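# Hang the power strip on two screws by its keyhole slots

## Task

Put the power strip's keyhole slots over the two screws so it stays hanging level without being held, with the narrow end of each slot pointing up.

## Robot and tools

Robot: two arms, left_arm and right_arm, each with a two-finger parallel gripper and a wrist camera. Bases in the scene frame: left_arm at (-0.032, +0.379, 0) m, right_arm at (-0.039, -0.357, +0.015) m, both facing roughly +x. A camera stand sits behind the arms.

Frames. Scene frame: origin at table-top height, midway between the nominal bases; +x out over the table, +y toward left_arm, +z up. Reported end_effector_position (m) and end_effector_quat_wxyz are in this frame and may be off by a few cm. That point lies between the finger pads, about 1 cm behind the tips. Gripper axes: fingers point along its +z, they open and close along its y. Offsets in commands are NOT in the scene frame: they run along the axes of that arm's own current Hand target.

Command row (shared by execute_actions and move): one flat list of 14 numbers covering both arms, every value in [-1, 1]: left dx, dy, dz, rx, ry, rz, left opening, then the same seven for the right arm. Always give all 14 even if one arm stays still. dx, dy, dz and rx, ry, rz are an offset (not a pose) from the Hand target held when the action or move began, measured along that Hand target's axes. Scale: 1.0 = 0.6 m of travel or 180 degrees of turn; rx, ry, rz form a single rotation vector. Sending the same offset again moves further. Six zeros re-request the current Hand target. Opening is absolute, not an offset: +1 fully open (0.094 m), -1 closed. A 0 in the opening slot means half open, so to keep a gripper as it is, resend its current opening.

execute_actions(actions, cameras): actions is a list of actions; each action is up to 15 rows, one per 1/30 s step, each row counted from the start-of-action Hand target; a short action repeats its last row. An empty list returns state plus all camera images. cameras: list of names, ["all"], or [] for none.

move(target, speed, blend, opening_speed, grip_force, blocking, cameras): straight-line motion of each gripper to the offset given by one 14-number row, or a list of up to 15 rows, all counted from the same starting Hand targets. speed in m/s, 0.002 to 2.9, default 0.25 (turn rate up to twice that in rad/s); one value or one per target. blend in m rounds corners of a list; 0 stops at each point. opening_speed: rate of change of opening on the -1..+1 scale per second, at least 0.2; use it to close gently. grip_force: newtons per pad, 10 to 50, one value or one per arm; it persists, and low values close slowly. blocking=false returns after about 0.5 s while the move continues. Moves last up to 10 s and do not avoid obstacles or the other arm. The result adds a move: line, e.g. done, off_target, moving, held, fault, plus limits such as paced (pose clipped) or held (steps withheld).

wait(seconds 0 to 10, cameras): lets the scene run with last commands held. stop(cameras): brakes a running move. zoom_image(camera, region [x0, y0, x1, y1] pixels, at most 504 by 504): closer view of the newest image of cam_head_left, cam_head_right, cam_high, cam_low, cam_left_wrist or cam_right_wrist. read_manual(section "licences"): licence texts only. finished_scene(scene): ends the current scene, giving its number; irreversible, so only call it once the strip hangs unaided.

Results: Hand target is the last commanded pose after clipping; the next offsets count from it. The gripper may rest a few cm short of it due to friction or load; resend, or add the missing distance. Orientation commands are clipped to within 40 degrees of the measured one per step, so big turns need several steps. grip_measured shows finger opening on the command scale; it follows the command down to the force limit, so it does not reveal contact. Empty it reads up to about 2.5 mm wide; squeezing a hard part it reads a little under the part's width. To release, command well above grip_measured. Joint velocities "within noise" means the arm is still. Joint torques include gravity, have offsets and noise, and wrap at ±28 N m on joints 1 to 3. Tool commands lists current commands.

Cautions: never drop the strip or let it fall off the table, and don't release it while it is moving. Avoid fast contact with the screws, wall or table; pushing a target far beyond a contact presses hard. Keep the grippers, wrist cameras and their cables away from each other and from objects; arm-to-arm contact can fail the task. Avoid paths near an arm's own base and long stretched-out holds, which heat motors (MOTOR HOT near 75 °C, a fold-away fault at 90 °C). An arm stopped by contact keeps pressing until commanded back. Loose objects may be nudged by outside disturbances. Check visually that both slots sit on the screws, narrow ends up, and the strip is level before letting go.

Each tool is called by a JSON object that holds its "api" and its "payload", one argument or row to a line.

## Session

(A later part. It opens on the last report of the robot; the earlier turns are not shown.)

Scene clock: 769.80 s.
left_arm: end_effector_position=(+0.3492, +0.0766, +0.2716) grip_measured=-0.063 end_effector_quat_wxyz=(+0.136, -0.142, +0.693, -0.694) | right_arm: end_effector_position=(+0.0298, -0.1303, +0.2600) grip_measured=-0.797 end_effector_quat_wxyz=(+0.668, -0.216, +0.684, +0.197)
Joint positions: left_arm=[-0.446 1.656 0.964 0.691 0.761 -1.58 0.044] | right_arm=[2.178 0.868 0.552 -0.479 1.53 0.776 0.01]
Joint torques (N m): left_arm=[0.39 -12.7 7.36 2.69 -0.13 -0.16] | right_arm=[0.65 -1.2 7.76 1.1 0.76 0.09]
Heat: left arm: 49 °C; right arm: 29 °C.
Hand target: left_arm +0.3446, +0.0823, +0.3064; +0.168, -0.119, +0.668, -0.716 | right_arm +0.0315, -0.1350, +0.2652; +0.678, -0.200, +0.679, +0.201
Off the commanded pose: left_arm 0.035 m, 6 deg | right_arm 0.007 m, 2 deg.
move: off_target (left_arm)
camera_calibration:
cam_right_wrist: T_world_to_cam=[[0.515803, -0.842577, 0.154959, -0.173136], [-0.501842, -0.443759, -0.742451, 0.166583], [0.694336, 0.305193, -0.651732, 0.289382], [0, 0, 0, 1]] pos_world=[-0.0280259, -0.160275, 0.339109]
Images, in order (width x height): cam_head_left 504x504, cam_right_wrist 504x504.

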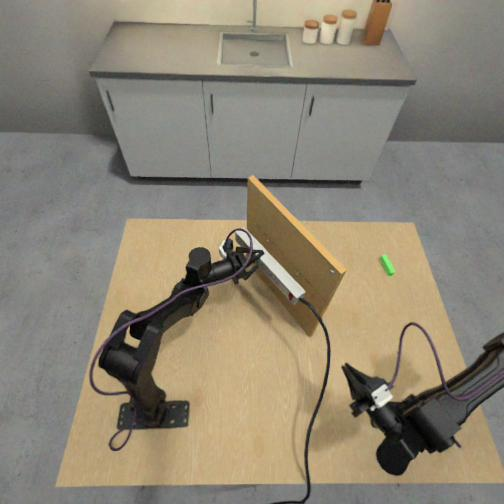

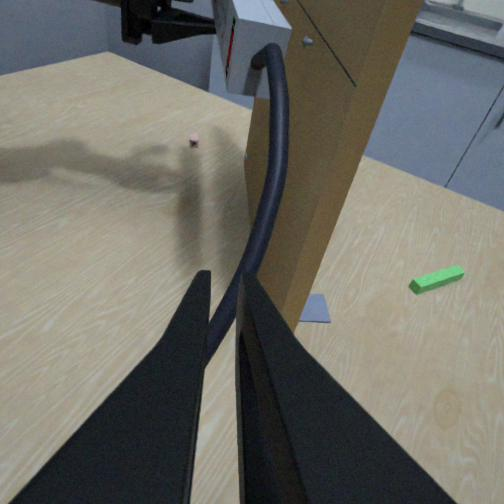

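{"api": "move", "payload": {
  "target": [0,-0.014,0.008,0,0,0.002,-0.3,0,0,0,0,0,0,-0.8],
  "speed": 0.06
}}

{"api": "move", "payload": {
  "target": [0,-0.004,0.016,0,0,0,-0.3,0,0,0,0,0,0,-0.8],
  "speed": 0.06
}}

{"api": "move", "payload": {
  "target": [0,0,0.014,0,0,0,-0.3,0,0,0,0,0,0,-0.8],
  "speed": 0.06,
  "cameras": ["cam_right_wrist","cam_head_left"]
}}

{"api": "zoom_image", "payload": {
  "camera": "cam_right_wrist",
  "region": [200, 0, 350, 130]
}}

{"api": "zoom_image", "payload": {
  "camera": "cam_head_left",
  "region": [230, 200, 330, 300]
}}

Scene clock: 796.80 s.
left_arm: end_effector_position=(+0.3482, +0.0770, +0.2716) grip_measured=-0.063 end_effector_quat_wxyz=(+0.135, -0.143, +0.695, -0.692) | right_arm: end_effector_position=(+0.0298, -0.1303, +0.2600) grip_measured=-0.797 end_effector_quat_wxyz=(+0.668, -0.216, +0.684, +0.197)
Joint positions: left_arm=[-0.446 1.649 0.964 0.676 0.762 -1.575 0.044] | right_arm=[2.178 0.868 0.552 -0.479 1.53 0.776 0.01]
Joint torques (N m): left_arm=[-0.49 -12.68 10.06 2.48 -0.16 -0.1] | right_arm=[0.64 -1.2 7.77 1.1 0.76 0.09]
Heat: left arm: 51 °C; right arm: 29 °C.
Hand target: left_arm +0.3458, +0.0783, +0.3151; +0.170, -0.116, +0.668, -0.715 | right_arm +0.0315, -0.1350, +0.2652; +0.678, -0.200, +0.679, +0.201
Off the commanded pose: left_arm 0.044 m, 6 deg | right_arm 0.007 m, 2 deg.
move: off_target (left_arm)

Scene clock: 797.83 s.
left_arm: end_effector_position=(+0.3442, +0.0682, +0.2782) grip_measured=-0.063 end_effector_quat_wxyz=(+0.131, -0.132, +0.695, -0.694) | right_arm: end_effector_position=(+0.0298, -0.1303, +0.2600) grip_measured=-0.797 end_effector_quat_wxyz=(+0.668, -0.216, +0.684, +0.197)
Joint positions: left_arm=[-0.467 1.649 0.988 0.658 0.762 -1.57 0.044] | right_arm=[2.178 0.868 0.552 -0.479 1.53 0.776 0.01]
Joint torques (N m): left_arm=[-0.18 -10.92 10.74 2.45 -0.38 -0.16] | right_arm=[0.64 -1.2 7.77 1.1 0.76 0.09]
Heat: left arm: 50 °C; right arm: 29 °C.
Hand target: left_arm +0.3494, +0.0696, +0.3182; +0.170, -0.116, +0.668, -0.715 | right_arm +0.0315, -0.1350, +0.2652; +0.678, -0.200, +0.679, +0.201
Off the commanded pose: left_arm 0.040 m, 6 deg | right_arm 0.007 m, 2 deg.
move: off_target (left_arm)

Scene clock: 798.80 s.
left_arm: end_effector_position=(+0.3430, +0.0615, +0.2887) grip_measured=-0.063 end_effector_quat_wxyz=(+0.135, -0.122, +0.692, -0.698) | right_arm: end_effector_position=(+0.0298, -0.1303, +0.2600) grip_measured=-0.797 end_effector_quat_wxyz=(+0.668, -0.216, +0.684, +0.197)
Joint positions: left_arm=[-0.483 1.649 1.016 0.649 0.754 -1.566 0.044] | right_arm=[2.178 0.868 0.552 -0.479 1.53 0.776 0.01]
Joint torques (N m): left_arm=[-0.12 -8.85 11.1 2.52 -0.47 -0.17] | right_arm=[0.64 -1.2 7.77 1.1 0.76 0.09]
Heat: left arm: 50 °C; right arm: 29 °C.
Hand target: left_arm +0.3527, +0.0620, +0.3191; +0.170, -0.116, +0.668, -0.715 | right_arm +0.0315, -0.1350, +0.2652; +0.678, -0.200, +0.679, +0.201
Off the commanded pose: left_arm 0.032 m, 5 deg | right_arm 0.007 m, 2 deg.
move: off_target (left_arm)
camera_calibration:
cam_right_wrist: T_world_to_cam=[[0.515803, -0.842577, 0.154959, -0.173136], [-0.501842, -0.443759, -0.742451, 0.166583], [0.694336, 0.305193, -0.651732, 0.289382], [0, 0, 0, 1]] pos_world=[-0.0280259, -0.160275, 0.339109]
Images, in order (width x height): cam_head_left 504x504, cam_right_wrist 504x504.

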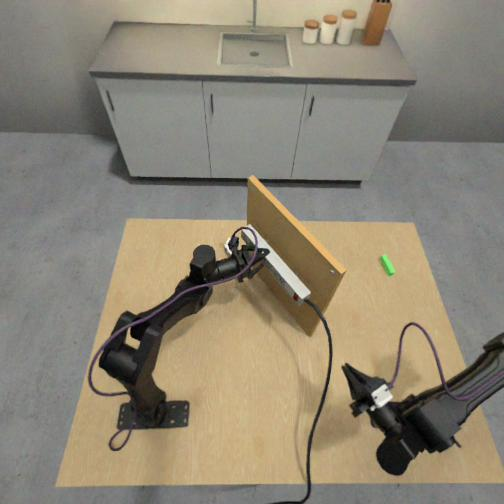

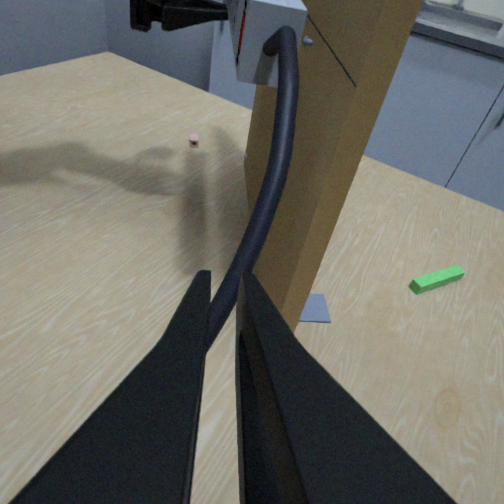

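Scaled by 3.360 from the camera's 504x504 image, which has a finer 720x720 frame.

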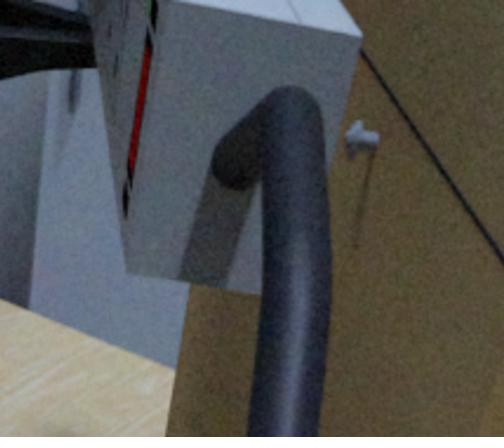

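Scaled by 5.040 from the camera's 504x504 image, which has a finer 720x720 frame.

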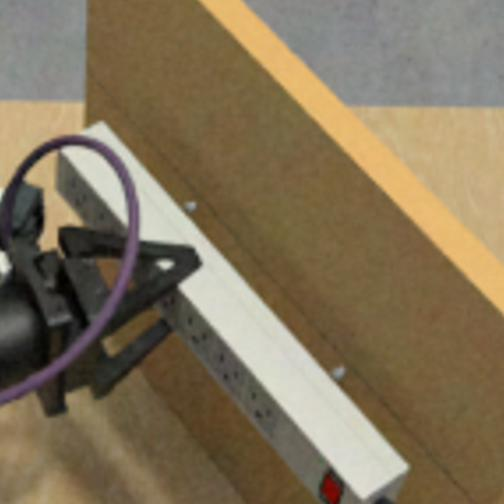

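{"api": "move", "payload": {
  "target": [-0.022,0.006,0,-0.004,0,-0.003,-0.3,0,0,0,0,0,0,-0.8],
  "speed": 0.06
}}

{"api": "move", "payload": {
  "target": [-0.004,0.002,0.010,0,0,0,-0.3,0,0,0,0,0,0,-0.8],
  "speed": 0.06,
  "cameras": ["cam_right_wrist","cam_head_left"]
}}

{"api": "zoom_image", "payload": {
  "camera": "cam_right_wrist",
  "region": [200, 0, 350, 130]
}}

{"api": "zoom_image", "payload": {
  "camera": "cam_head_left",
  "region": [230, 200, 330, 300]
}}

Scene clock: 811.43 s.
left_arm: end_effector_position=(+0.3499, +0.0629, +0.2931) grip_measured=-0.063 end_effector_quat_wxyz=(+0.136, -0.119, +0.693, -0.698) | right_arm: end_effector_position=(+0.0298, -0.1303, +0.2600) grip_measured=-0.797 end_effector_quat_wxyz=(+0.668, -0.216, +0.684, +0.197)
Joint positions: left_arm=[-0.469 1.664 1.053 0.626 0.77 -1.56 0.044] | right_arm=[2.178 0.868 0.552 -0.479 1.53 0.776 0.01]
Joint torques (N m): left_arm=[1.22 -7.54 11.03 2.6 -0.33 -0.28] | right_arm=[0.64 -1.2 7.77 1.1 0.76 0.09]
Heat: left arm: 51 °C; right arm: 29 °C.
Hand target: left_arm +0.3651, +0.0670, +0.3161; +0.166, -0.121, +0.672, -0.712 | right_arm +0.0315, -0.1350, +0.2652; +0.678, -0.200, +0.679, +0.201
Off the commanded pose: left_arm 0.028 m, 4 deg | right_arm 0.007 m, 2 deg.
move: off_target (left_arm)

Scene clock: 812.17 s.
left_arm: end_effector_position=(+0.3547, +0.0605, +0.2915) grip_measured=-0.063 end_effector_quat_wxyz=(+0.136, -0.119, +0.694, -0.697) | right_arm: end_effector_position=(+0.0298, -0.1303, +0.2600) grip_measured=-0.797 end_effector_quat_wxyz=(+0.668, -0.216, +0.684, +0.197)
Joint positions: left_arm=[-0.469 1.685 1.073 0.624 0.771 -1.557 0.044] | right_arm=[2.178 0.868 0.552 -0.479 1.53 0.776 0.01]
Joint torques (N m): left_arm=[0.57 -7.54 11.51 2.51 -0.44 -0.32] | right_arm=[0.64 -1.2 7.76 1.1 0.76 0.09]
Heat: left arm: 51 °C; right arm: 29 °C.
Hand target: left_arm +0.3698, +0.0624, +0.3155; +0.166, -0.121, +0.672, -0.712 | right_arm +0.0315, -0.1350, +0.2652; +0.678, -0.200, +0.679, +0.201
Off the commanded pose: left_arm 0.028 m, 5 deg | right_arm 0.007 m, 2 deg.
move: off_target (left_arm)
camera_calibration:
cam_right_wrist: T_world_to_cam=[[0.515803, -0.842577, 0.154959, -0.173136], [-0.501842, -0.443759, -0.742451, 0.166583], [0.694336, 0.305193, -0.651732, 0.289382], [0, 0, 0, 1]] pos_world=[-0.0280259, -0.160275, 0.339109]
Images, in order (width x height): cam_head_left 504x504, cam_right_wrist 504x504.

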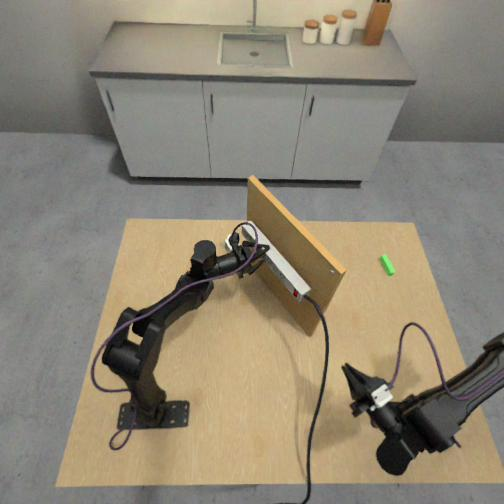

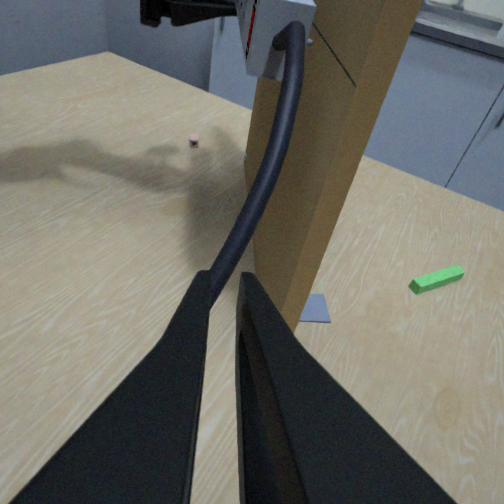

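Scaled by 3.360 from the camera's 504x504 image, which has a finer 720x720 frame.

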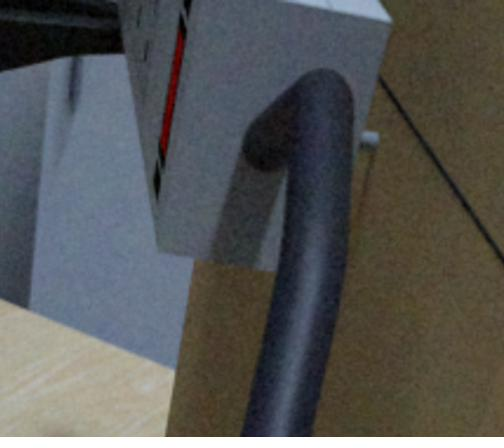

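Scaled by 5.040 from the camera's 504x504 image, which has a finer 720x720 frame.

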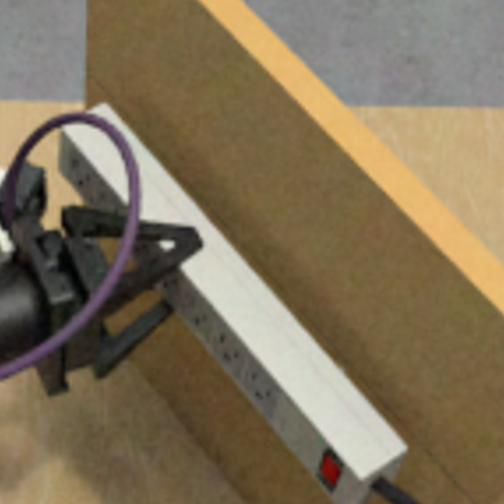

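{"api": "move", "payload": {
  "target": [-0.012,0.014,-0.004,0,0,0,-0.3,0,0,0,0,0,0,-0.8],
  "speed": 0.06,
  "cameras": ["cam_right_wrist","cam_head_left"]
}}

{"api": "zoom_image", "payload": {
  "camera": "cam_right_wrist",
  "region": [200, 0, 350, 130]
}}

{"api": "zoom_image", "payload": {
  "camera": "cam_head_left",
  "region": [230, 200, 330, 300]
}}

Scene clock: 823.17 s.
left_arm: end_effector_position=(+0.3597, +0.0625, +0.2828) grip_measured=-0.063 end_effector_quat_wxyz=(+0.131, -0.121, +0.697, -0.695) | right_arm: end_effector_position=(+0.0298, -0.1303, +0.2600) grip_measured=-0.797 end_effector_quat_wxyz=(+0.668, -0.216, +0.684, +0.197)
Joint positions: left_arm=[-0.457 1.71 1.074 0.637 0.787 -1.557 0.044] | right_arm=[2.178 0.868 0.552 -0.479 1.53 0.776 0.01]
Joint torques (N m): left_arm=[1.33 -7.94 10.81 2.74 -0.35 -0.31] | right_arm=[0.64 -1.2 7.76 1.1 0.76 0.09]
Heat: left arm: 51 °C; right arm: 29 °C.
Hand target: left_arm +0.3760, +0.0671, +0.3074; +0.166, -0.121, +0.672, -0.712 | right_arm +0.0315, -0.1350, +0.2652; +0.678, -0.200, +0.679, +0.201
Off the commanded pose: left_arm 0.030 m, 5 deg | right_arm 0.007 m, 2 deg.
move: off_target (left_arm)
camera_calibration:
cam_right_wrist: T_world_to_cam=[[0.515803, -0.842577, 0.154959, -0.173136], [-0.501842, -0.443759, -0.742451, 0.166583], [0.694336, 0.305193, -0.651732, 0.289382], [0, 0, 0, 1]] pos_world=[-0.0280259, -0.160275, 0.339109]
Images, in order (width x height): cam_head_left 504x504, cam_right_wrist 504x504.

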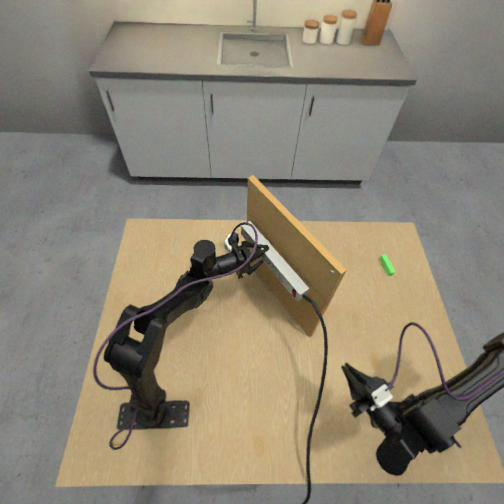

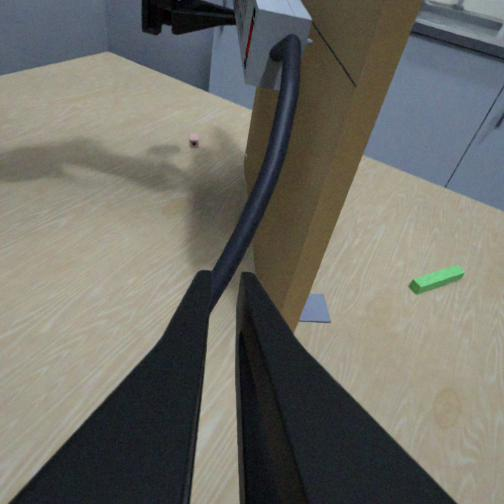

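Scaled by 3.360 from the camera's 504x504 image, which has a finer 720x720 frame.

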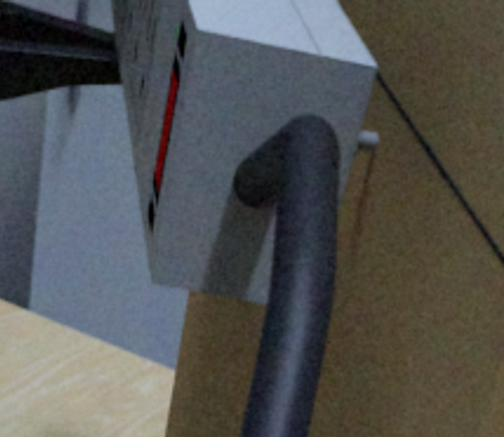

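Scaled by 5.040 from the camera's 504x504 image, which has a finer 720x720 frame.

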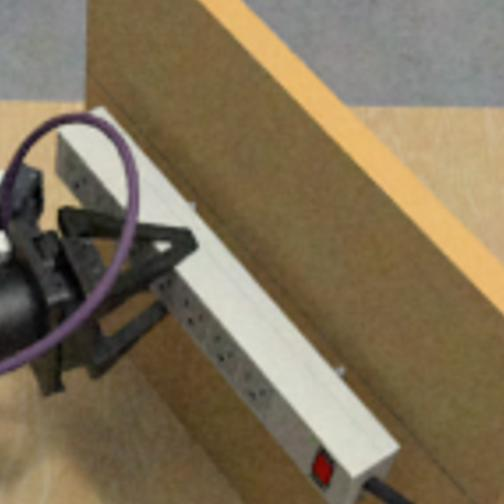

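{"api": "move", "payload": {
  "target": [-0.004,-0.004,0.014,0,0,0.002,-0.3,0,0,0,0,0,0,-0.8],
  "speed": 0.04
}}

{"api": "move", "payload": {
  "target": [-0.002,-0.002,0.008,0,0,0,-0.3,0,0,0,0,0,0,-0.8],
  "speed": 0.04,
  "cameras": ["cam_right_wrist","cam_head_left"]
}}

{"api": "zoom_image", "payload": {
  "camera": "cam_right_wrist",
  "region": [200, 0, 350, 130]
}}

{"api": "zoom_image", "payload": {
  "camera": "cam_head_left",
  "region": [230, 200, 330, 300]
}}

Scene clock: 837.23 s.
left_arm: end_effector_position=(+0.3650, +0.0595, +0.2868) grip_measured=-0.063 end_effector_quat_wxyz=(+0.136, -0.114, +0.695, -0.697) | right_arm: end_effector_position=(+0.0298, -0.1303, +0.2600) grip_measured=-0.797 end_effector_quat_wxyz=(+0.668, -0.216, +0.684, +0.197)
Joint positions: left_arm=[-0.457 1.731 1.106 0.637 0.791 -1.549 0.044] | right_arm=[2.178 0.868 0.552 -0.479 1.53 0.776 0.01]
Joint torques (N m): left_arm=[0.21 -8.06 11.56 2.55 -0.51 -0.35] | right_arm=[0.64 -1.2 7.77 1.1 0.76 0.09]
Heat: left arm: 50 °C; right arm: 29 °C.
Hand target: left_arm +0.3813, +0.0605, +0.3105; +0.168, -0.118, +0.672, -0.711 | right_arm +0.0315, -0.1350, +0.2652; +0.678, -0.200, +0.679, +0.201
Off the commanded pose: left_arm 0.029 m, 5 deg | right_arm 0.007 m, 2 deg.
move: off_target (left_arm)

Scene clock: 838.07 s.
left_arm: end_effector_position=(+0.3672, +0.0557, +0.2894) grip_measured=-0.063 end_effector_quat_wxyz=(+0.135, -0.110, +0.695, -0.698) | right_arm: end_effector_position=(+0.0298, -0.1303, +0.2600) grip_measured=-0.797 end_effector_quat_wxyz=(+0.668, -0.216, +0.684, +0.197)
Joint positions: left_arm=[-0.462 1.744 1.129 0.63 0.792 -1.548 0.044] | right_arm=[2.178 0.868 0.552 -0.479 1.53 0.776 0.01]
Joint torques (N m): left_arm=[0.29 -7.98 11.51 2.52 -0.59 -0.35] | right_arm=[0.64 -1.2 7.76 1.1 0.76 0.09]
Heat: left arm: 50 °C; right arm: 29 °C.
Hand target: left_arm +0.3842, +0.0566, +0.3121; +0.168, -0.118, +0.672, -0.711 | right_arm +0.0315, -0.1350, +0.2652; +0.678, -0.200, +0.679, +0.201
Off the commanded pose: left_arm 0.028 m, 5 deg | right_arm 0.007 m, 2 deg.
move: off_target (left_arm)
camera_calibration:
cam_right_wrist: T_world_to_cam=[[0.515803, -0.842577, 0.154959, -0.173136], [-0.501842, -0.443759, -0.742451, 0.166583], [0.694336, 0.305193, -0.651732, 0.289382], [0, 0, 0, 1]] pos_world=[-0.0280259, -0.160275, 0.339109]
Images, in order (width x height): cam_head_left 504x504, cam_right_wrist 504x504.

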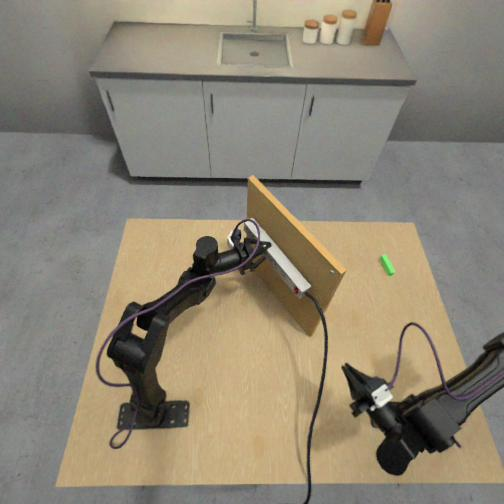

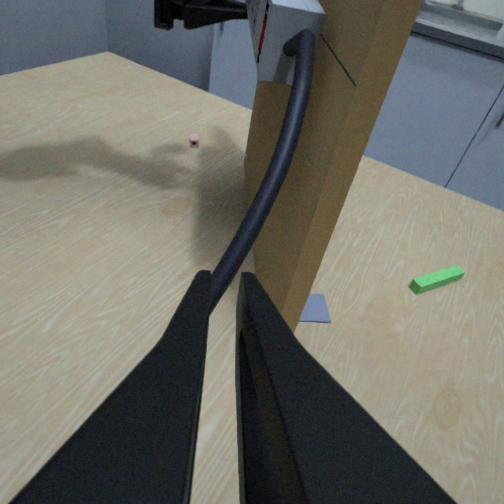

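Scaled by 3.360 from the camera's 504x504 image, which has a finer 720x720 frame.

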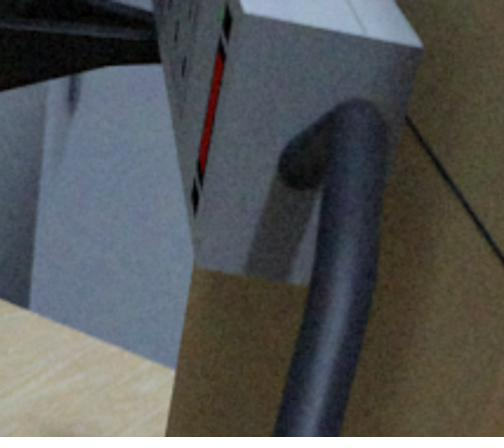

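Scaled by 5.040 from the camera's 504x504 image, which has a finer 720x720 frame.

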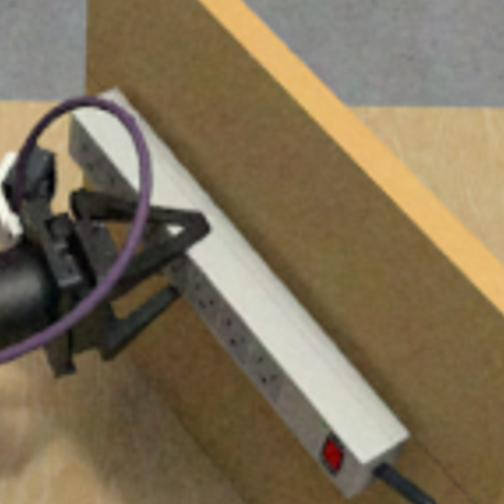

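{"api": "move", "payload": {
  "target": [0,0.004,0.008,0,0.004,0,-0.3,0,0,0,0,0,0,-0.8],
  "speed": 0.04
}}

{"api": "move", "payload": {
  "target": [0,0.003,0.008,0,0.004,0,-0.3,0,0,0,0,0,0,-0.8],
  "speed": 0.04
}}

{"api": "move", "payload": {
  "target": [0,0.003,0.006,0,0,0,-0.3,0,0,0,0,0,0,-0.8],
  "speed": 0.04,
  "cameras": ["cam_right_wrist","cam_head_left"]
}}

{"api": "zoom_image", "payload": {
  "camera": "cam_right_wrist",
  "region": [200, 0, 350, 130]
}}

{"api": "zoom_image", "payload": {
  "camera": "cam_head_left",
  "region": [230, 200, 330, 300]
}}

Scene clock: 848.30 s.
left_arm: end_effector_position=(+0.3696, +0.0536, +0.2871) grip_measured=-0.063 end_effector_quat_wxyz=(+0.133, -0.110, +0.696, -0.697) | right_arm: end_effector_position=(+0.0298, -0.1303, +0.2600) grip_measured=-0.797 end_effector_quat_wxyz=(+0.668, -0.216, +0.684, +0.197)
Joint positions: left_arm=[-0.463 1.759 1.141 0.629 0.795 -1.547 0.044] | right_arm=[2.178 0.868 0.552 -0.479 1.53 0.776 0.01]
Joint torques (N m): left_arm=[0.08 -7.8 12 2.61 -0.56 -0.37] | right_arm=[0.64 -1.2 7.76 1.1 0.76 0.09]
Heat: left arm: 50 °C; right arm: 29 °C.
Hand target: left_arm +0.3864, +0.0522, +0.3098; +0.164, -0.114, +0.673, -0.712 | right_arm +0.0315, -0.1350, +0.2652; +0.678, -0.200, +0.679, +0.201
Off the commanded pose: left_arm 0.028 m, 5 deg | right_arm 0.007 m, 2 deg.
move: off_target (left_arm)

Scene clock: 849.10 s.
left_arm: end_effector_position=(+0.3683, +0.0521, +0.2869) grip_measured=-0.063 end_effector_quat_wxyz=(+0.125, -0.101, +0.697, -0.699) | right_arm: end_effector_position=(+0.0298, -0.1303, +0.2600) grip_measured=-0.797 end_effector_quat_wxyz=(+0.668, -0.216, +0.684, +0.197)
Joint positions: left_arm=[-0.46 1.769 1.151 0.629 0.822 -1.547 0.044] | right_arm=[2.178 0.868 0.552 -0.479 1.53 0.776 0.01]
Joint torques (N m): left_arm=[-0.57 -7.08 12.46 2.56 -0.8 -0.32] | right_arm=[0.65 -1.2 7.77 1.1 0.76 0.09]
Heat: left arm: 50 °C; right arm: 29 °C.
Hand target: left_arm +0.3884, +0.0477, +0.3084; +0.159, -0.110, +0.674, -0.713 | right_arm +0.0315, -0.1350, +0.2652; +0.678, -0.200, +0.679, +0.201
Off the commanded pose: left_arm 0.030 m, 5 deg | right_arm 0.007 m, 2 deg.
move: off_target (left_arm)

Scene clock: 849.87 s.
left_arm: end_effector_position=(+0.3683, +0.0521, +0.2867) grip_measured=-0.063 end_effector_quat_wxyz=(+0.122, -0.099, +0.697, -0.699) | right_arm: end_effector_position=(+0.0298, -0.1303, +0.2600) grip_measured=-0.797 end_effector_quat_wxyz=(+0.668, -0.216, +0.684, +0.197)
Joint positions: left_arm=[-0.458 1.772 1.155 0.629 0.83 -1.547 0.044] | right_arm=[2.178 0.868 0.552 -0.479 1.53 0.776 0.01]
Joint torques (N m): left_arm=[-1.52 -6.64 12.68 2.61 -0.91 -0.37] | right_arm=[0.64 -1.21 7.77 1.1 0.76 0.09]
Heat: left arm: 50 °C; right arm: 29 °C.
Hand target: left_arm +0.3899, +0.0443, +0.3069; +0.160, -0.110, +0.674, -0.713 | right_arm +0.0315, -0.1350, +0.2652; +0.678, -0.200, +0.679, +0.201
Off the commanded pose: left_arm 0.031 m, 5 deg | right_arm 0.007 m, 2 deg.
move: off_target (left_arm)
camera_calibration:
cam_right_wrist: T_world_to_cam=[[0.515803, -0.842577, 0.154959, -0.173136], [-0.501842, -0.443759, -0.742451, 0.166583], [0.694336, 0.305193, -0.651732, 0.289382], [0, 0, 0, 1]] pos_world=[-0.0280259, -0.160275, 0.339109]
Images, in order (width x height): cam_head_left 504x504, cam_right_wrist 504x504.

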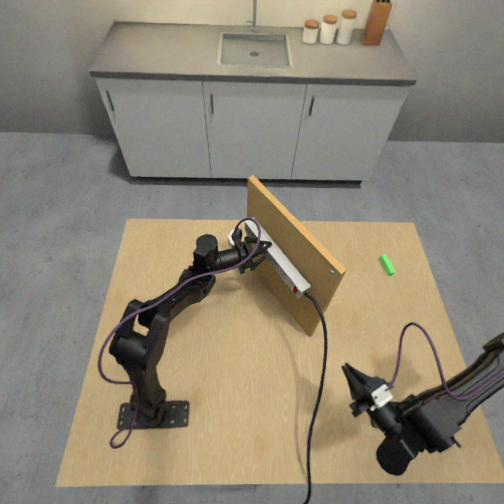

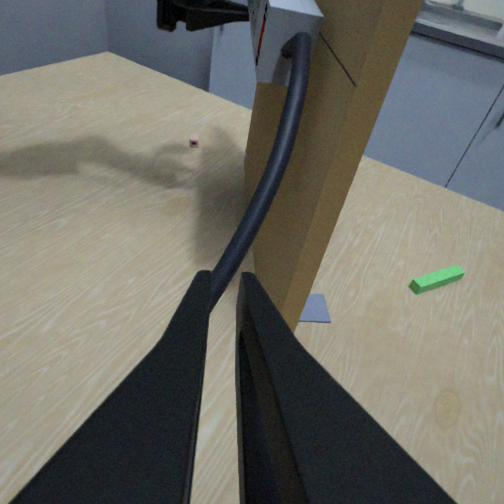

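Scaled by 3.360 from the camera's 504x504 image, which has a finer 720x720 frame.

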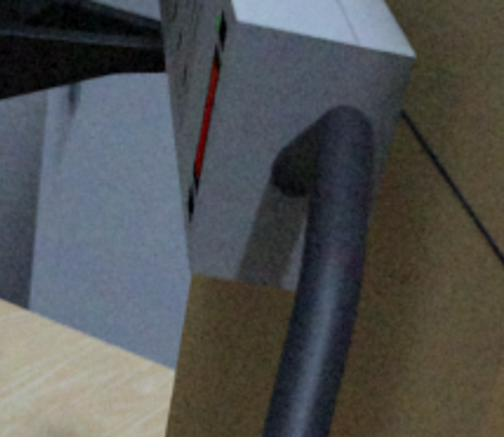

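Scaled by 5.040 from the camera's 504x504 image, which has a finer 720x720 frame.

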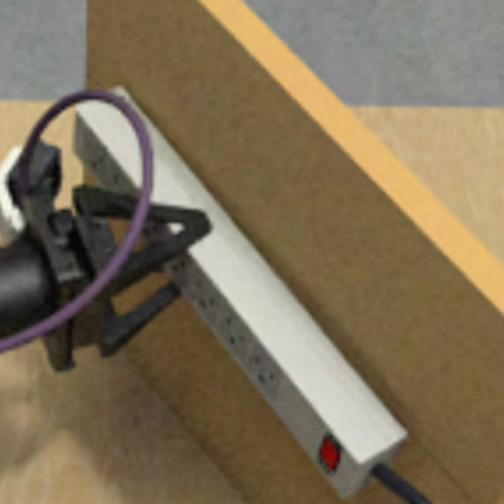

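{"api": "move", "payload": {
  "target": [0,0.004,-0.008,0,0,-0.010,-0.3,0,0,0,0,0,0,-0.8],
  "speed": 0.04
}}

{"api": "move", "payload": {
  "target": [0,0.006,0,0,0,-0.006,-0.3,0,0,0,0,0,0,-0.8],
  "speed": 0.04
}}

{"api": "move", "payload": {
  "target": [0,0.004,0.008,0,0,-0.003,-0.3,0,0,0,0,0,0,-0.8],
  "speed": 0.04,
  "cameras": ["cam_right_wrist","cam_head_left"]
}}

{"api": "zoom_image", "payload": {
  "camera": "cam_right_wrist",
  "region": [200, 0, 350, 130]
}}

{"api": "zoom_image", "payload": {
  "camera": "cam_head_left",
  "region": [230, 200, 330, 300]
}}

Scene clock: 859.80 s.
left_arm: end_effector_position=(+0.3684, +0.0525, +0.2873) grip_measured=-0.063 end_effector_quat_wxyz=(+0.118, -0.103, +0.696, -0.701) | right_arm: end_effector_position=(+0.0298, -0.1303, +0.2600) grip_measured=-0.797 end_effector_quat_wxyz=(+0.668, -0.216, +0.684, +0.197)
Joint positions: left_arm=[-0.457 1.772 1.155 0.632 0.832 -1.563 0.044] | right_arm=[2.178 0.868 0.552 -0.479 1.53 0.776 0.01]
Joint torques (N m): left_arm=[-0.61 -6.94 11.33 2.64 -0.79 -0.5] | right_arm=[0.65 -1.21 7.77 1.1 0.76 0.09]
Heat: left arm: 51 °C; right arm: 29 °C.
Hand target: left_arm +0.3882, +0.0486, +0.3042; +0.148, -0.120, +0.673, -0.715 | right_arm +0.0315, -0.1350, +0.2652; +0.678, -0.200, +0.679, +0.201
Off the commanded pose: left_arm 0.026 m, 5 deg | right_arm 0.007 m, 2 deg.
move: off_target (left_arm)

Scene clock: 860.63 s.
left_arm: end_effector_position=(+0.3686, +0.0527, +0.2877) grip_measured=-0.063 end_effector_quat_wxyz=(+0.111, -0.106, +0.693, -0.704) | right_arm: end_effector_position=(+0.0298, -0.1303, +0.2600) grip_measured=-0.797 end_effector_quat_wxyz=(+0.668, -0.216, +0.684, +0.197)
Joint positions: left_arm=[-0.455 1.777 1.155 0.646 0.839 -1.584 0.044] | right_arm=[2.178 0.868 0.552 -0.479 1.53 0.776 0.01]
Joint torques (N m): left_arm=[-1.06 -6.8 10.65 2.68 -0.81 -0.54] | right_arm=[0.65 -1.2 7.76 1.1 0.76 0.09]
Heat: left arm: 51 °C; right arm: 29 °C.
Hand target: left_arm +0.3884, +0.0484, +0.3007; +0.142, -0.126, +0.671, -0.716 | right_arm +0.0315, -0.1350, +0.2652; +0.678, -0.200, +0.679, +0.201
Off the commanded pose: left_arm 0.024 m, 5 deg | right_arm 0.007 m, 2 deg.
move: off_target (left_arm)

Scene clock: 861.43 s.
left_arm: end_effector_position=(+0.3686, +0.0527, +0.2875) grip_measured=-0.063 end_effector_quat_wxyz=(+0.108, -0.104, +0.692, -0.706) | right_arm: end_effector_position=(+0.0298, -0.1303, +0.2600) grip_measured=-0.797 end_effector_quat_wxyz=(+0.668, -0.216, +0.684, +0.197)
Joint positions: left_arm=[-0.453 1.783 1.155 0.66 0.848 -1.593 0.044] | right_arm=[2.178 0.868 0.552 -0.479 1.53 0.776 0.01]
Joint torques (N m): left_arm=[-2.1 -6.22 11.47 2.57 -1.1 -0.53] | right_arm=[0.64 -1.2 7.77 1.1 0.76 0.09]
Heat: left arm: 51 °C; right arm: 29 °C.
Hand target: left_arm +0.3903, +0.0439, +0.2986; +0.138, -0.130, +0.671, -0.717 | right_arm +0.0315, -0.1350, +0.2652; +0.678, -0.200, +0.679, +0.201
Off the commanded pose: left_arm 0.026 m, 5 deg | right_arm 0.007 m, 2 deg.
move: off_target (left_arm)
camera_calibration:
cam_right_wrist: T_world_to_cam=[[0.515803, -0.842577, 0.154959, -0.173136], [-0.501842, -0.443759, -0.742451, 0.166583], [0.694336, 0.305193, -0.651732, 0.289382], [0, 0, 0, 1]] pos_world=[-0.0280259, -0.160275, 0.339109]
Images, in order (width x height): cam_head_left 504x504, cam_right_wrist 504x504.

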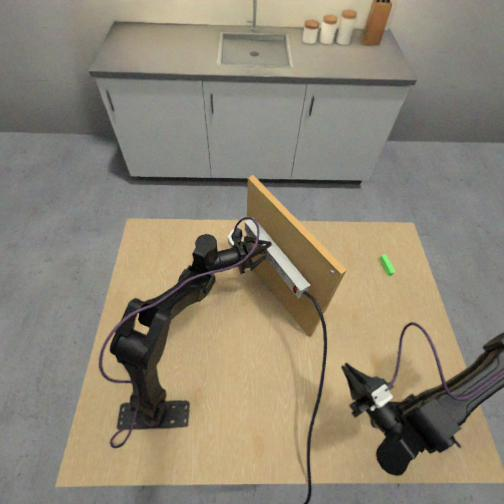

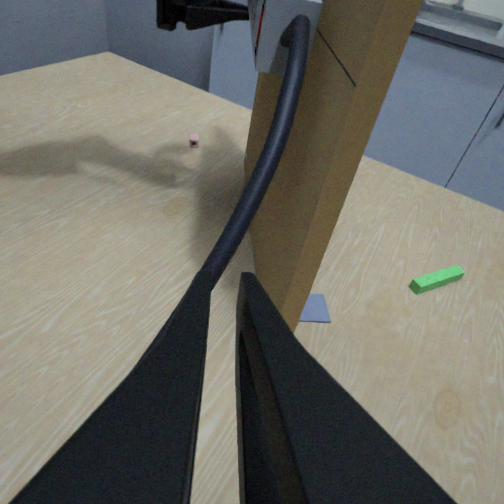

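Scaled by 3.360 from the camera's 504x504 image, which has a finer 720x720 frame.

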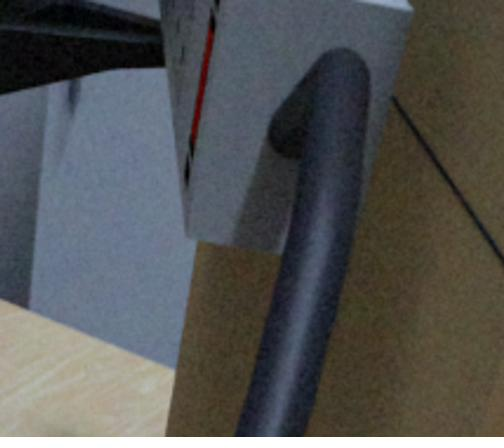

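Scaled by 5.040 from the camera's 504x504 image, which has a finer 720x720 frame.

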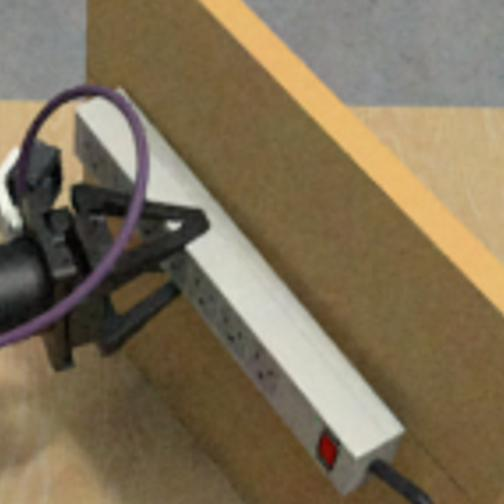

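{"api": "move", "payload": {
  "target": [0,0.018,-0.014,0,0,0,-0.3,0,0,0,0,0,0,-0.8],
  "speed": 0.04
}}

{"api": "move", "payload": {
  "target": [0,0.006,0,0,0,0,-0.3,0,0,0,0,0,0,-0.8],
  "speed": 0.04,
  "cameras": ["cam_right_wrist","cam_head_left"]
}}

{"api": "zoom_image", "payload": {
  "camera": "cam_right_wrist",
  "region": [200, 0, 350, 130]
}}

{"api": "zoom_image", "payload": {
  "camera": "cam_head_left",
  "region": [230, 200, 330, 300]
}}

Scene clock: 870.13 s.
left_arm: end_effector_position=(+0.3684, +0.0533, +0.2867) grip_measured=-0.063 end_effector_quat_wxyz=(+0.114, -0.097, +0.687, -0.711) | right_arm: end_effector_position=(+0.0298, -0.1303, +0.2600) grip_measured=-0.797 end_effector_quat_wxyz=(+0.668, -0.216, +0.684, +0.197)
Joint positions: left_arm=[-0.451 1.791 1.142 0.708 0.852 -1.596 0.044] | right_arm=[2.178 0.868 0.552 -0.479 1.53 0.776 0.01]
Joint torques (N m): left_arm=[-1.09 -6.5 8.38 2.56 -1.02 -0.48] | right_arm=[0.64 -1.2 7.76 1.1 0.76 0.09]
Heat: left arm: 50 °C; right arm: 29 °C.
Hand target: left_arm +0.3875, +0.0510, +0.2872; +0.138, -0.130, +0.671, -0.717 | right_arm +0.0315, -0.1350, +0.2652; +0.678, -0.200, +0.679, +0.201
Off the commanded pose: left_arm 0.019 m, 5 deg | right_arm 0.007 m, 2 deg.
move: off_target (left_arm)

Scene clock: 870.97 s.
left_arm: end_effector_position=(+0.3684, +0.0534, +0.2860) grip_measured=-0.063 end_effector_quat_wxyz=(+0.117, -0.093, +0.684, -0.714) | right_arm: end_effector_position=(+0.0298, -0.1303, +0.2600) grip_measured=-0.797 end_effector_quat_wxyz=(+0.668, -0.216, +0.684, +0.197)
Joint positions: left_arm=[-0.45 1.797 1.135 0.733 0.853 -1.597 0.044] | right_arm=[2.178 0.868 0.552 -0.479 1.53 0.776 0.01]
Joint torques (N m): left_arm=[-0.9 -6.3 8.16 2.41 -1.09 -0.4] | right_arm=[0.65 -1.2 7.76 1.1 0.76 0.09]
Heat: left arm: 50 °C; right arm: 29 °C.
Hand target: left_arm +0.3876, +0.0508, +0.2836; +0.138, -0.130, +0.671, -0.717 | right_arm +0.0315, -0.1350, +0.2652; +0.678, -0.200, +0.679, +0.201
Off the commanded pose: left_arm 0.019 m, 5 deg | right_arm 0.007 m, 2 deg.
move: off_target (left_arm)
camera_calibration:
cam_right_wrist: T_world_to_cam=[[0.515803, -0.842577, 0.154959, -0.173136], [-0.501842, -0.443759, -0.742451, 0.166583], [0.694336, 0.305193, -0.651732, 0.289382], [0, 0, 0, 1]] pos_world=[-0.0280259, -0.160275, 0.339109]
Images, in order (width x height): cam_head_left 504x504, cam_right_wrist 504x504.

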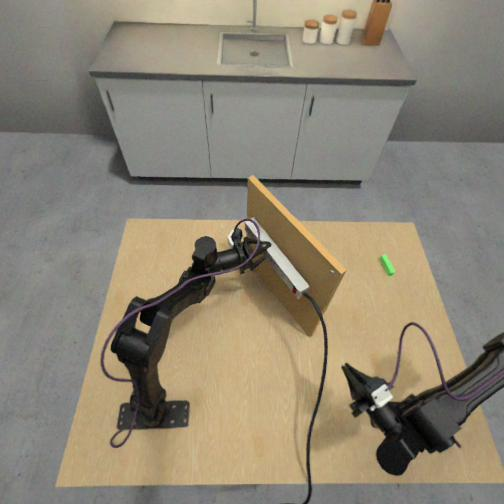

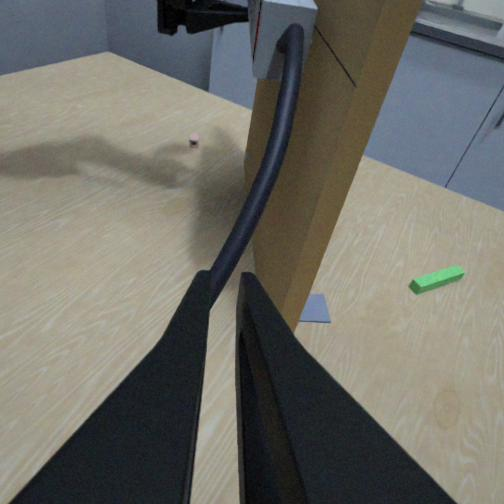

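Scaled by 3.360 from the camera's 504x504 image, which has a finer 720x720 frame.

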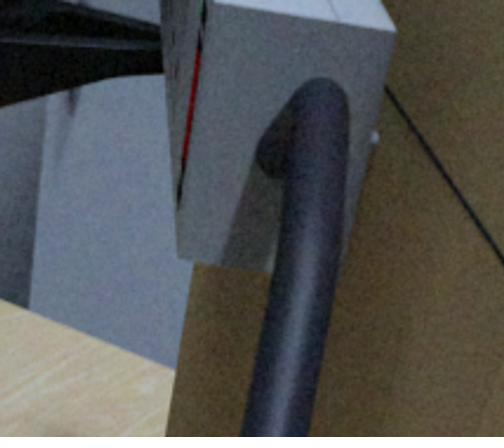

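Scaled by 5.040 from the camera's 504x504 image, which has a finer 720x720 frame.

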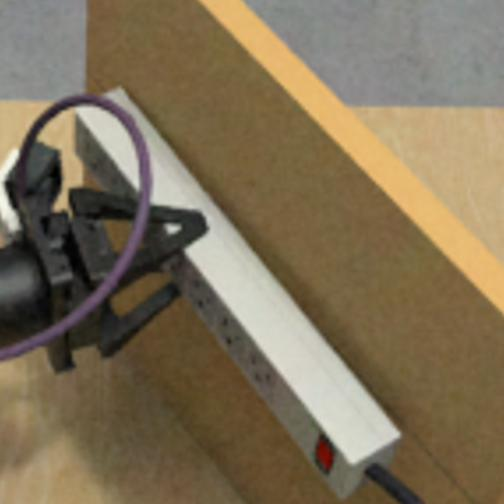

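{"api": "move", "payload": {
  "target": [0,0.008,-0.004,-0.014,0,-0.006,-0.3,0,0,0,0,0,0,-0.8],
  "speed": 0.04
}}

{"api": "move", "payload": {
  "target": [0,0.008,0,0,0,-0.002,-0.3,0,0,0,0,0,0,-0.8],
  "speed": 0.04,
  "cameras": ["cam_right_wrist","cam_head_left"]
}}

{"api": "zoom_image", "payload": {
  "camera": "cam_right_wrist",
  "region": [200, 0, 350, 130]
}}

{"api": "zoom_image", "payload": {
  "camera": "cam_head_left",
  "region": [230, 200, 330, 300]
}}

Scene clock: 887.40 s.
left_arm: end_effector_position=(+0.3683, +0.0534, +0.2850) grip_measured=-0.063 end_effector_quat_wxyz=(+0.119, -0.091, +0.685, -0.713) | right_arm: end_effector_position=(+0.0298, -0.1303, +0.2600) grip_measured=-0.797 end_effector_quat_wxyz=(+0.668, -0.216, +0.684, +0.197)
Joint positions: left_arm=[-0.45 1.797 1.134 0.729 0.854 -1.588 0.044] | right_arm=[2.178 0.868 0.552 -0.479 1.53 0.776 0.01]
Joint torques (N m): left_arm=[-0.9 -8.1 8.87 1.56 -0.97 -0.31] | right_arm=[0.64 -1.2 7.77 1.1 0.76 0.1]
Heat: left arm: 48 °C; right arm: 29 °C.
Hand target: left_arm +0.3868, +0.0527, +0.2787; +0.129, -0.139, +0.685, -0.703 | right_arm +0.0315, -0.1350, +0.2652; +0.678, -0.200, +0.679, +0.201
Off the commanded pose: left_arm 0.020 m, 6 deg | right_arm 0.007 m, 2 deg.
move: off_target (left_arm)

Scene clock: 888.10 s.
left_arm: end_effector_position=(+0.3683, +0.0534, +0.2850) grip_measured=-0.063 end_effector_quat_wxyz=(+0.119, -0.091, +0.686, -0.712) | right_arm: end_effector_position=(+0.0298, -0.1303, +0.2600) grip_measured=-0.797 end_effector_quat_wxyz=(+0.668, -0.216, +0.684, +0.197)
Joint positions: left_arm=[-0.45 1.797 1.134 0.729 0.854 -1.588 0.044] | right_arm=[2.178 0.868 0.552 -0.479 1.53 0.776 0.01]
Joint torques (N m): left_arm=[-0.75 -7.25 7.76 1.73 -0.97 -0.33] | right_arm=[0.64 -1.2 7.76 1.1 0.76 0.09]
Heat: left arm: 48 °C; right arm: 29 °C.
Hand target: left_arm +0.3867, +0.0525, +0.2739; +0.126, -0.141, +0.685, -0.704 | right_arm +0.0315, -0.1350, +0.2652; +0.678, -0.200, +0.679, +0.201
Off the commanded pose: left_arm 0.022 m, 6 deg | right_arm 0.007 m, 2 deg.
move: off_target (left_arm)
camera_calibration:
cam_right_wrist: T_world_to_cam=[[0.515803, -0.842577, 0.154959, -0.173136], [-0.501842, -0.443759, -0.742451, 0.166583], [0.694336, 0.305193, -0.651732, 0.289382], [0, 0, 0, 1]] pos_world=[-0.0280259, -0.160275, 0.339109]
Images, in order (width x height): cam_head_left 504x504, cam_right_wrist 504x504.

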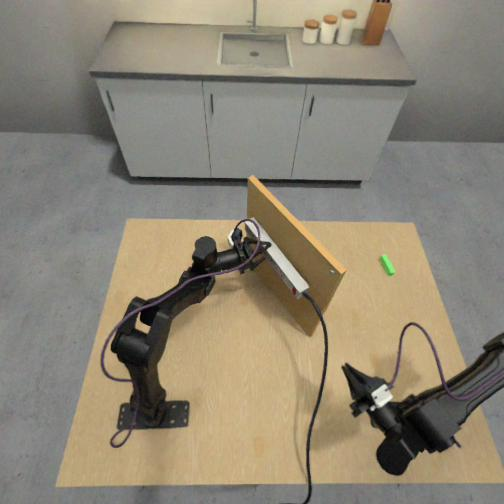

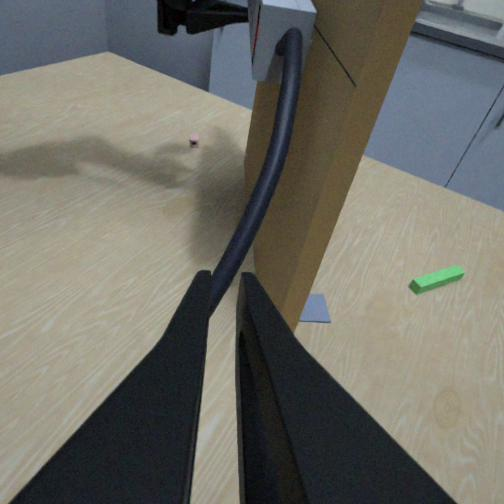

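Scaled by 3.360 from the camera's 504x504 image, which has a finer 720x720 frame.

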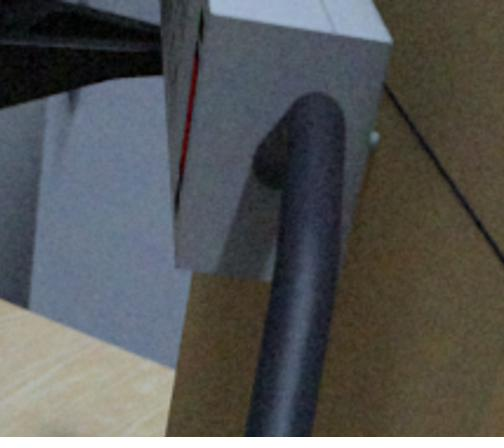

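Scaled by 5.040 from the camera's 504x504 image, which has a finer 720x720 frame.

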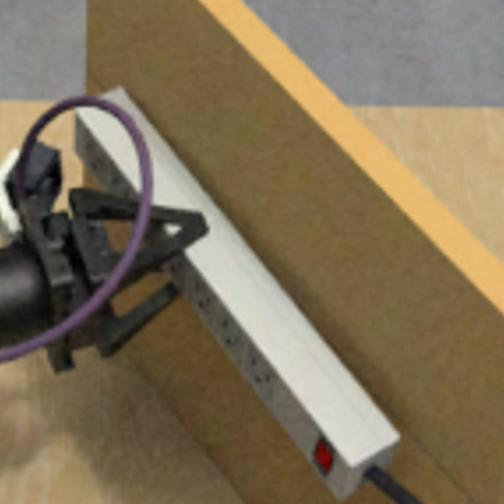

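{"api": "move", "payload": {
  "target": [0,-0.004,0.012,0,-0.02,0.004,-0.3,0,0,0,0,0,0,-0.8],
  "speed": 0.04
}}

{"api": "move", "payload": {
  "target": [0,-0.004,0.010,0,-0.015,0.004,-0.3,0,0,0,0,0,0,-0.8],
  "speed": 0.04,
  "cameras": ["cam_right_wrist","cam_head_left"]
}}

{"api": "zoom_image", "payload": {
  "camera": "cam_right_wrist",
  "region": [200, 0, 350, 130]
}}

{"api": "zoom_image", "payload": {
  "camera": "cam_head_left",
  "region": [230, 200, 330, 300]
}}

Scene clock: 911.83 s.
left_arm: end_effector_position=(+0.3687, +0.0527, +0.2842) grip_measured=-0.063 end_effector_quat_wxyz=(+0.126, -0.090, +0.685, -0.712) | right_arm: end_effector_position=(+0.0298, -0.1303, +0.2600) grip_measured=-0.797 end_effector_quat_wxyz=(+0.668, -0.216, +0.684, +0.197)
Joint positions: left_arm=[-0.454 1.797 1.129 0.736 0.841 -1.578 0.044] | right_arm=[2.178 0.868 0.552 -0.479 1.53 0.776 0.01]
Joint torques (N m): left_arm=[-3.18 -8.47 7.71 1.63 -1.8 -0.29] | right_arm=[0.65 -1.2 7.76 1.1 0.76 0.09]
Heat: left arm: 45 °C; right arm: 29 °C.
Hand target: left_arm +0.3895, +0.0460, +0.2765; +0.152, -0.159, +0.681, -0.698 | right_arm +0.0315, -0.1350, +0.2652; +0.678, -0.200, +0.679, +0.201
Off the commanded pose: left_arm 0.023 m, 9 deg | right_arm 0.007 m, 2 deg.
move: off_target (left_arm)

Scene clock: 912.90 s.
left_arm: end_effector_position=(+0.3687, +0.0512, +0.2844) grip_measured=-0.063 end_effector_quat_wxyz=(+0.138, -0.098, +0.685, -0.709) | right_arm: end_effector_position=(+0.0298, -0.1303, +0.2600) grip_measured=-0.797 end_effector_quat_wxyz=(+0.668, -0.216, +0.684, +0.197)
Joint positions: left_arm=[-0.467 1.784 1.118 0.728 0.801 -1.565 0.044] | right_arm=[2.178 0.868 0.552 -0.479 1.53 0.776 0.01]
Joint torques (N m): left_arm=[-4.38 -7.83 8.69 1.66 -2.05 -0.27] | right_arm=[0.64 -1.2 7.76 1.1 0.76 0.09]
Heat: left arm: 45 °C; right arm: 29 °C.
Hand target: left_arm +0.3920, +0.0406, +0.2790; +0.173, -0.171, +0.678, -0.693 | right_arm +0.0315, -0.1350, +0.2652; +0.678, -0.200, +0.679, +0.201
Off the commanded pose: left_arm 0.026 m, 10 deg | right_arm 0.007 m, 2 deg.
move: off_target (left_arm)
camera_calibration:
cam_right_wrist: T_world_to_cam=[[0.515803, -0.842577, 0.154959, -0.173136], [-0.501842, -0.443759, -0.742451, 0.166583], [0.694336, 0.305193, -0.651732, 0.289382], [0, 0, 0, 1]] pos_world=[-0.0280259, -0.160275, 0.339109]
Images, in order (width x height): cam_head_left 504x504, cam_right_wrist 504x504.

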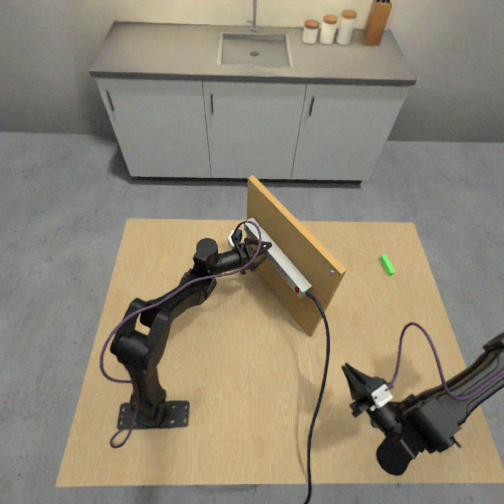

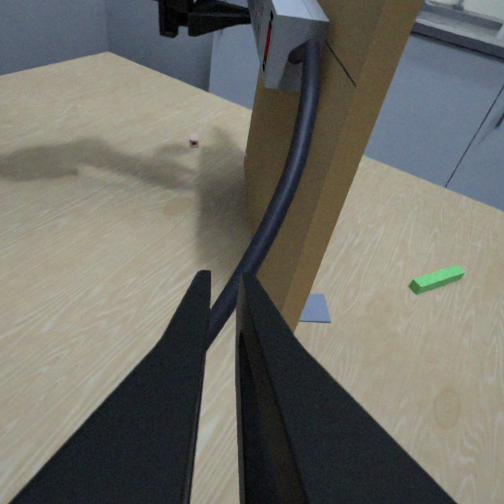

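Scaled by 3.360 from the camera's 504x504 image, which has a finer 720x720 frame.

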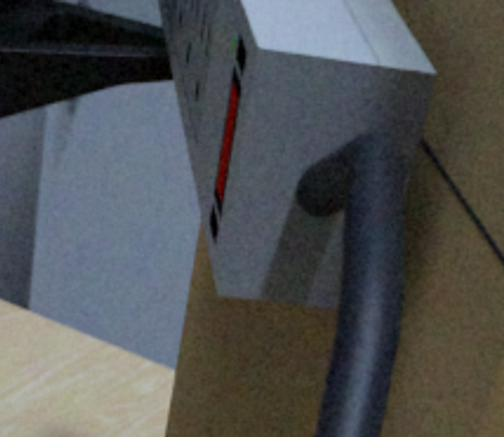

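Scaled by 5.040 from the camera's 504x504 image, which has a finer 720x720 frame.

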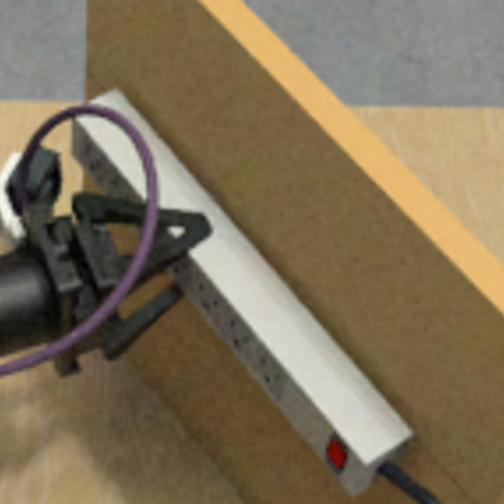

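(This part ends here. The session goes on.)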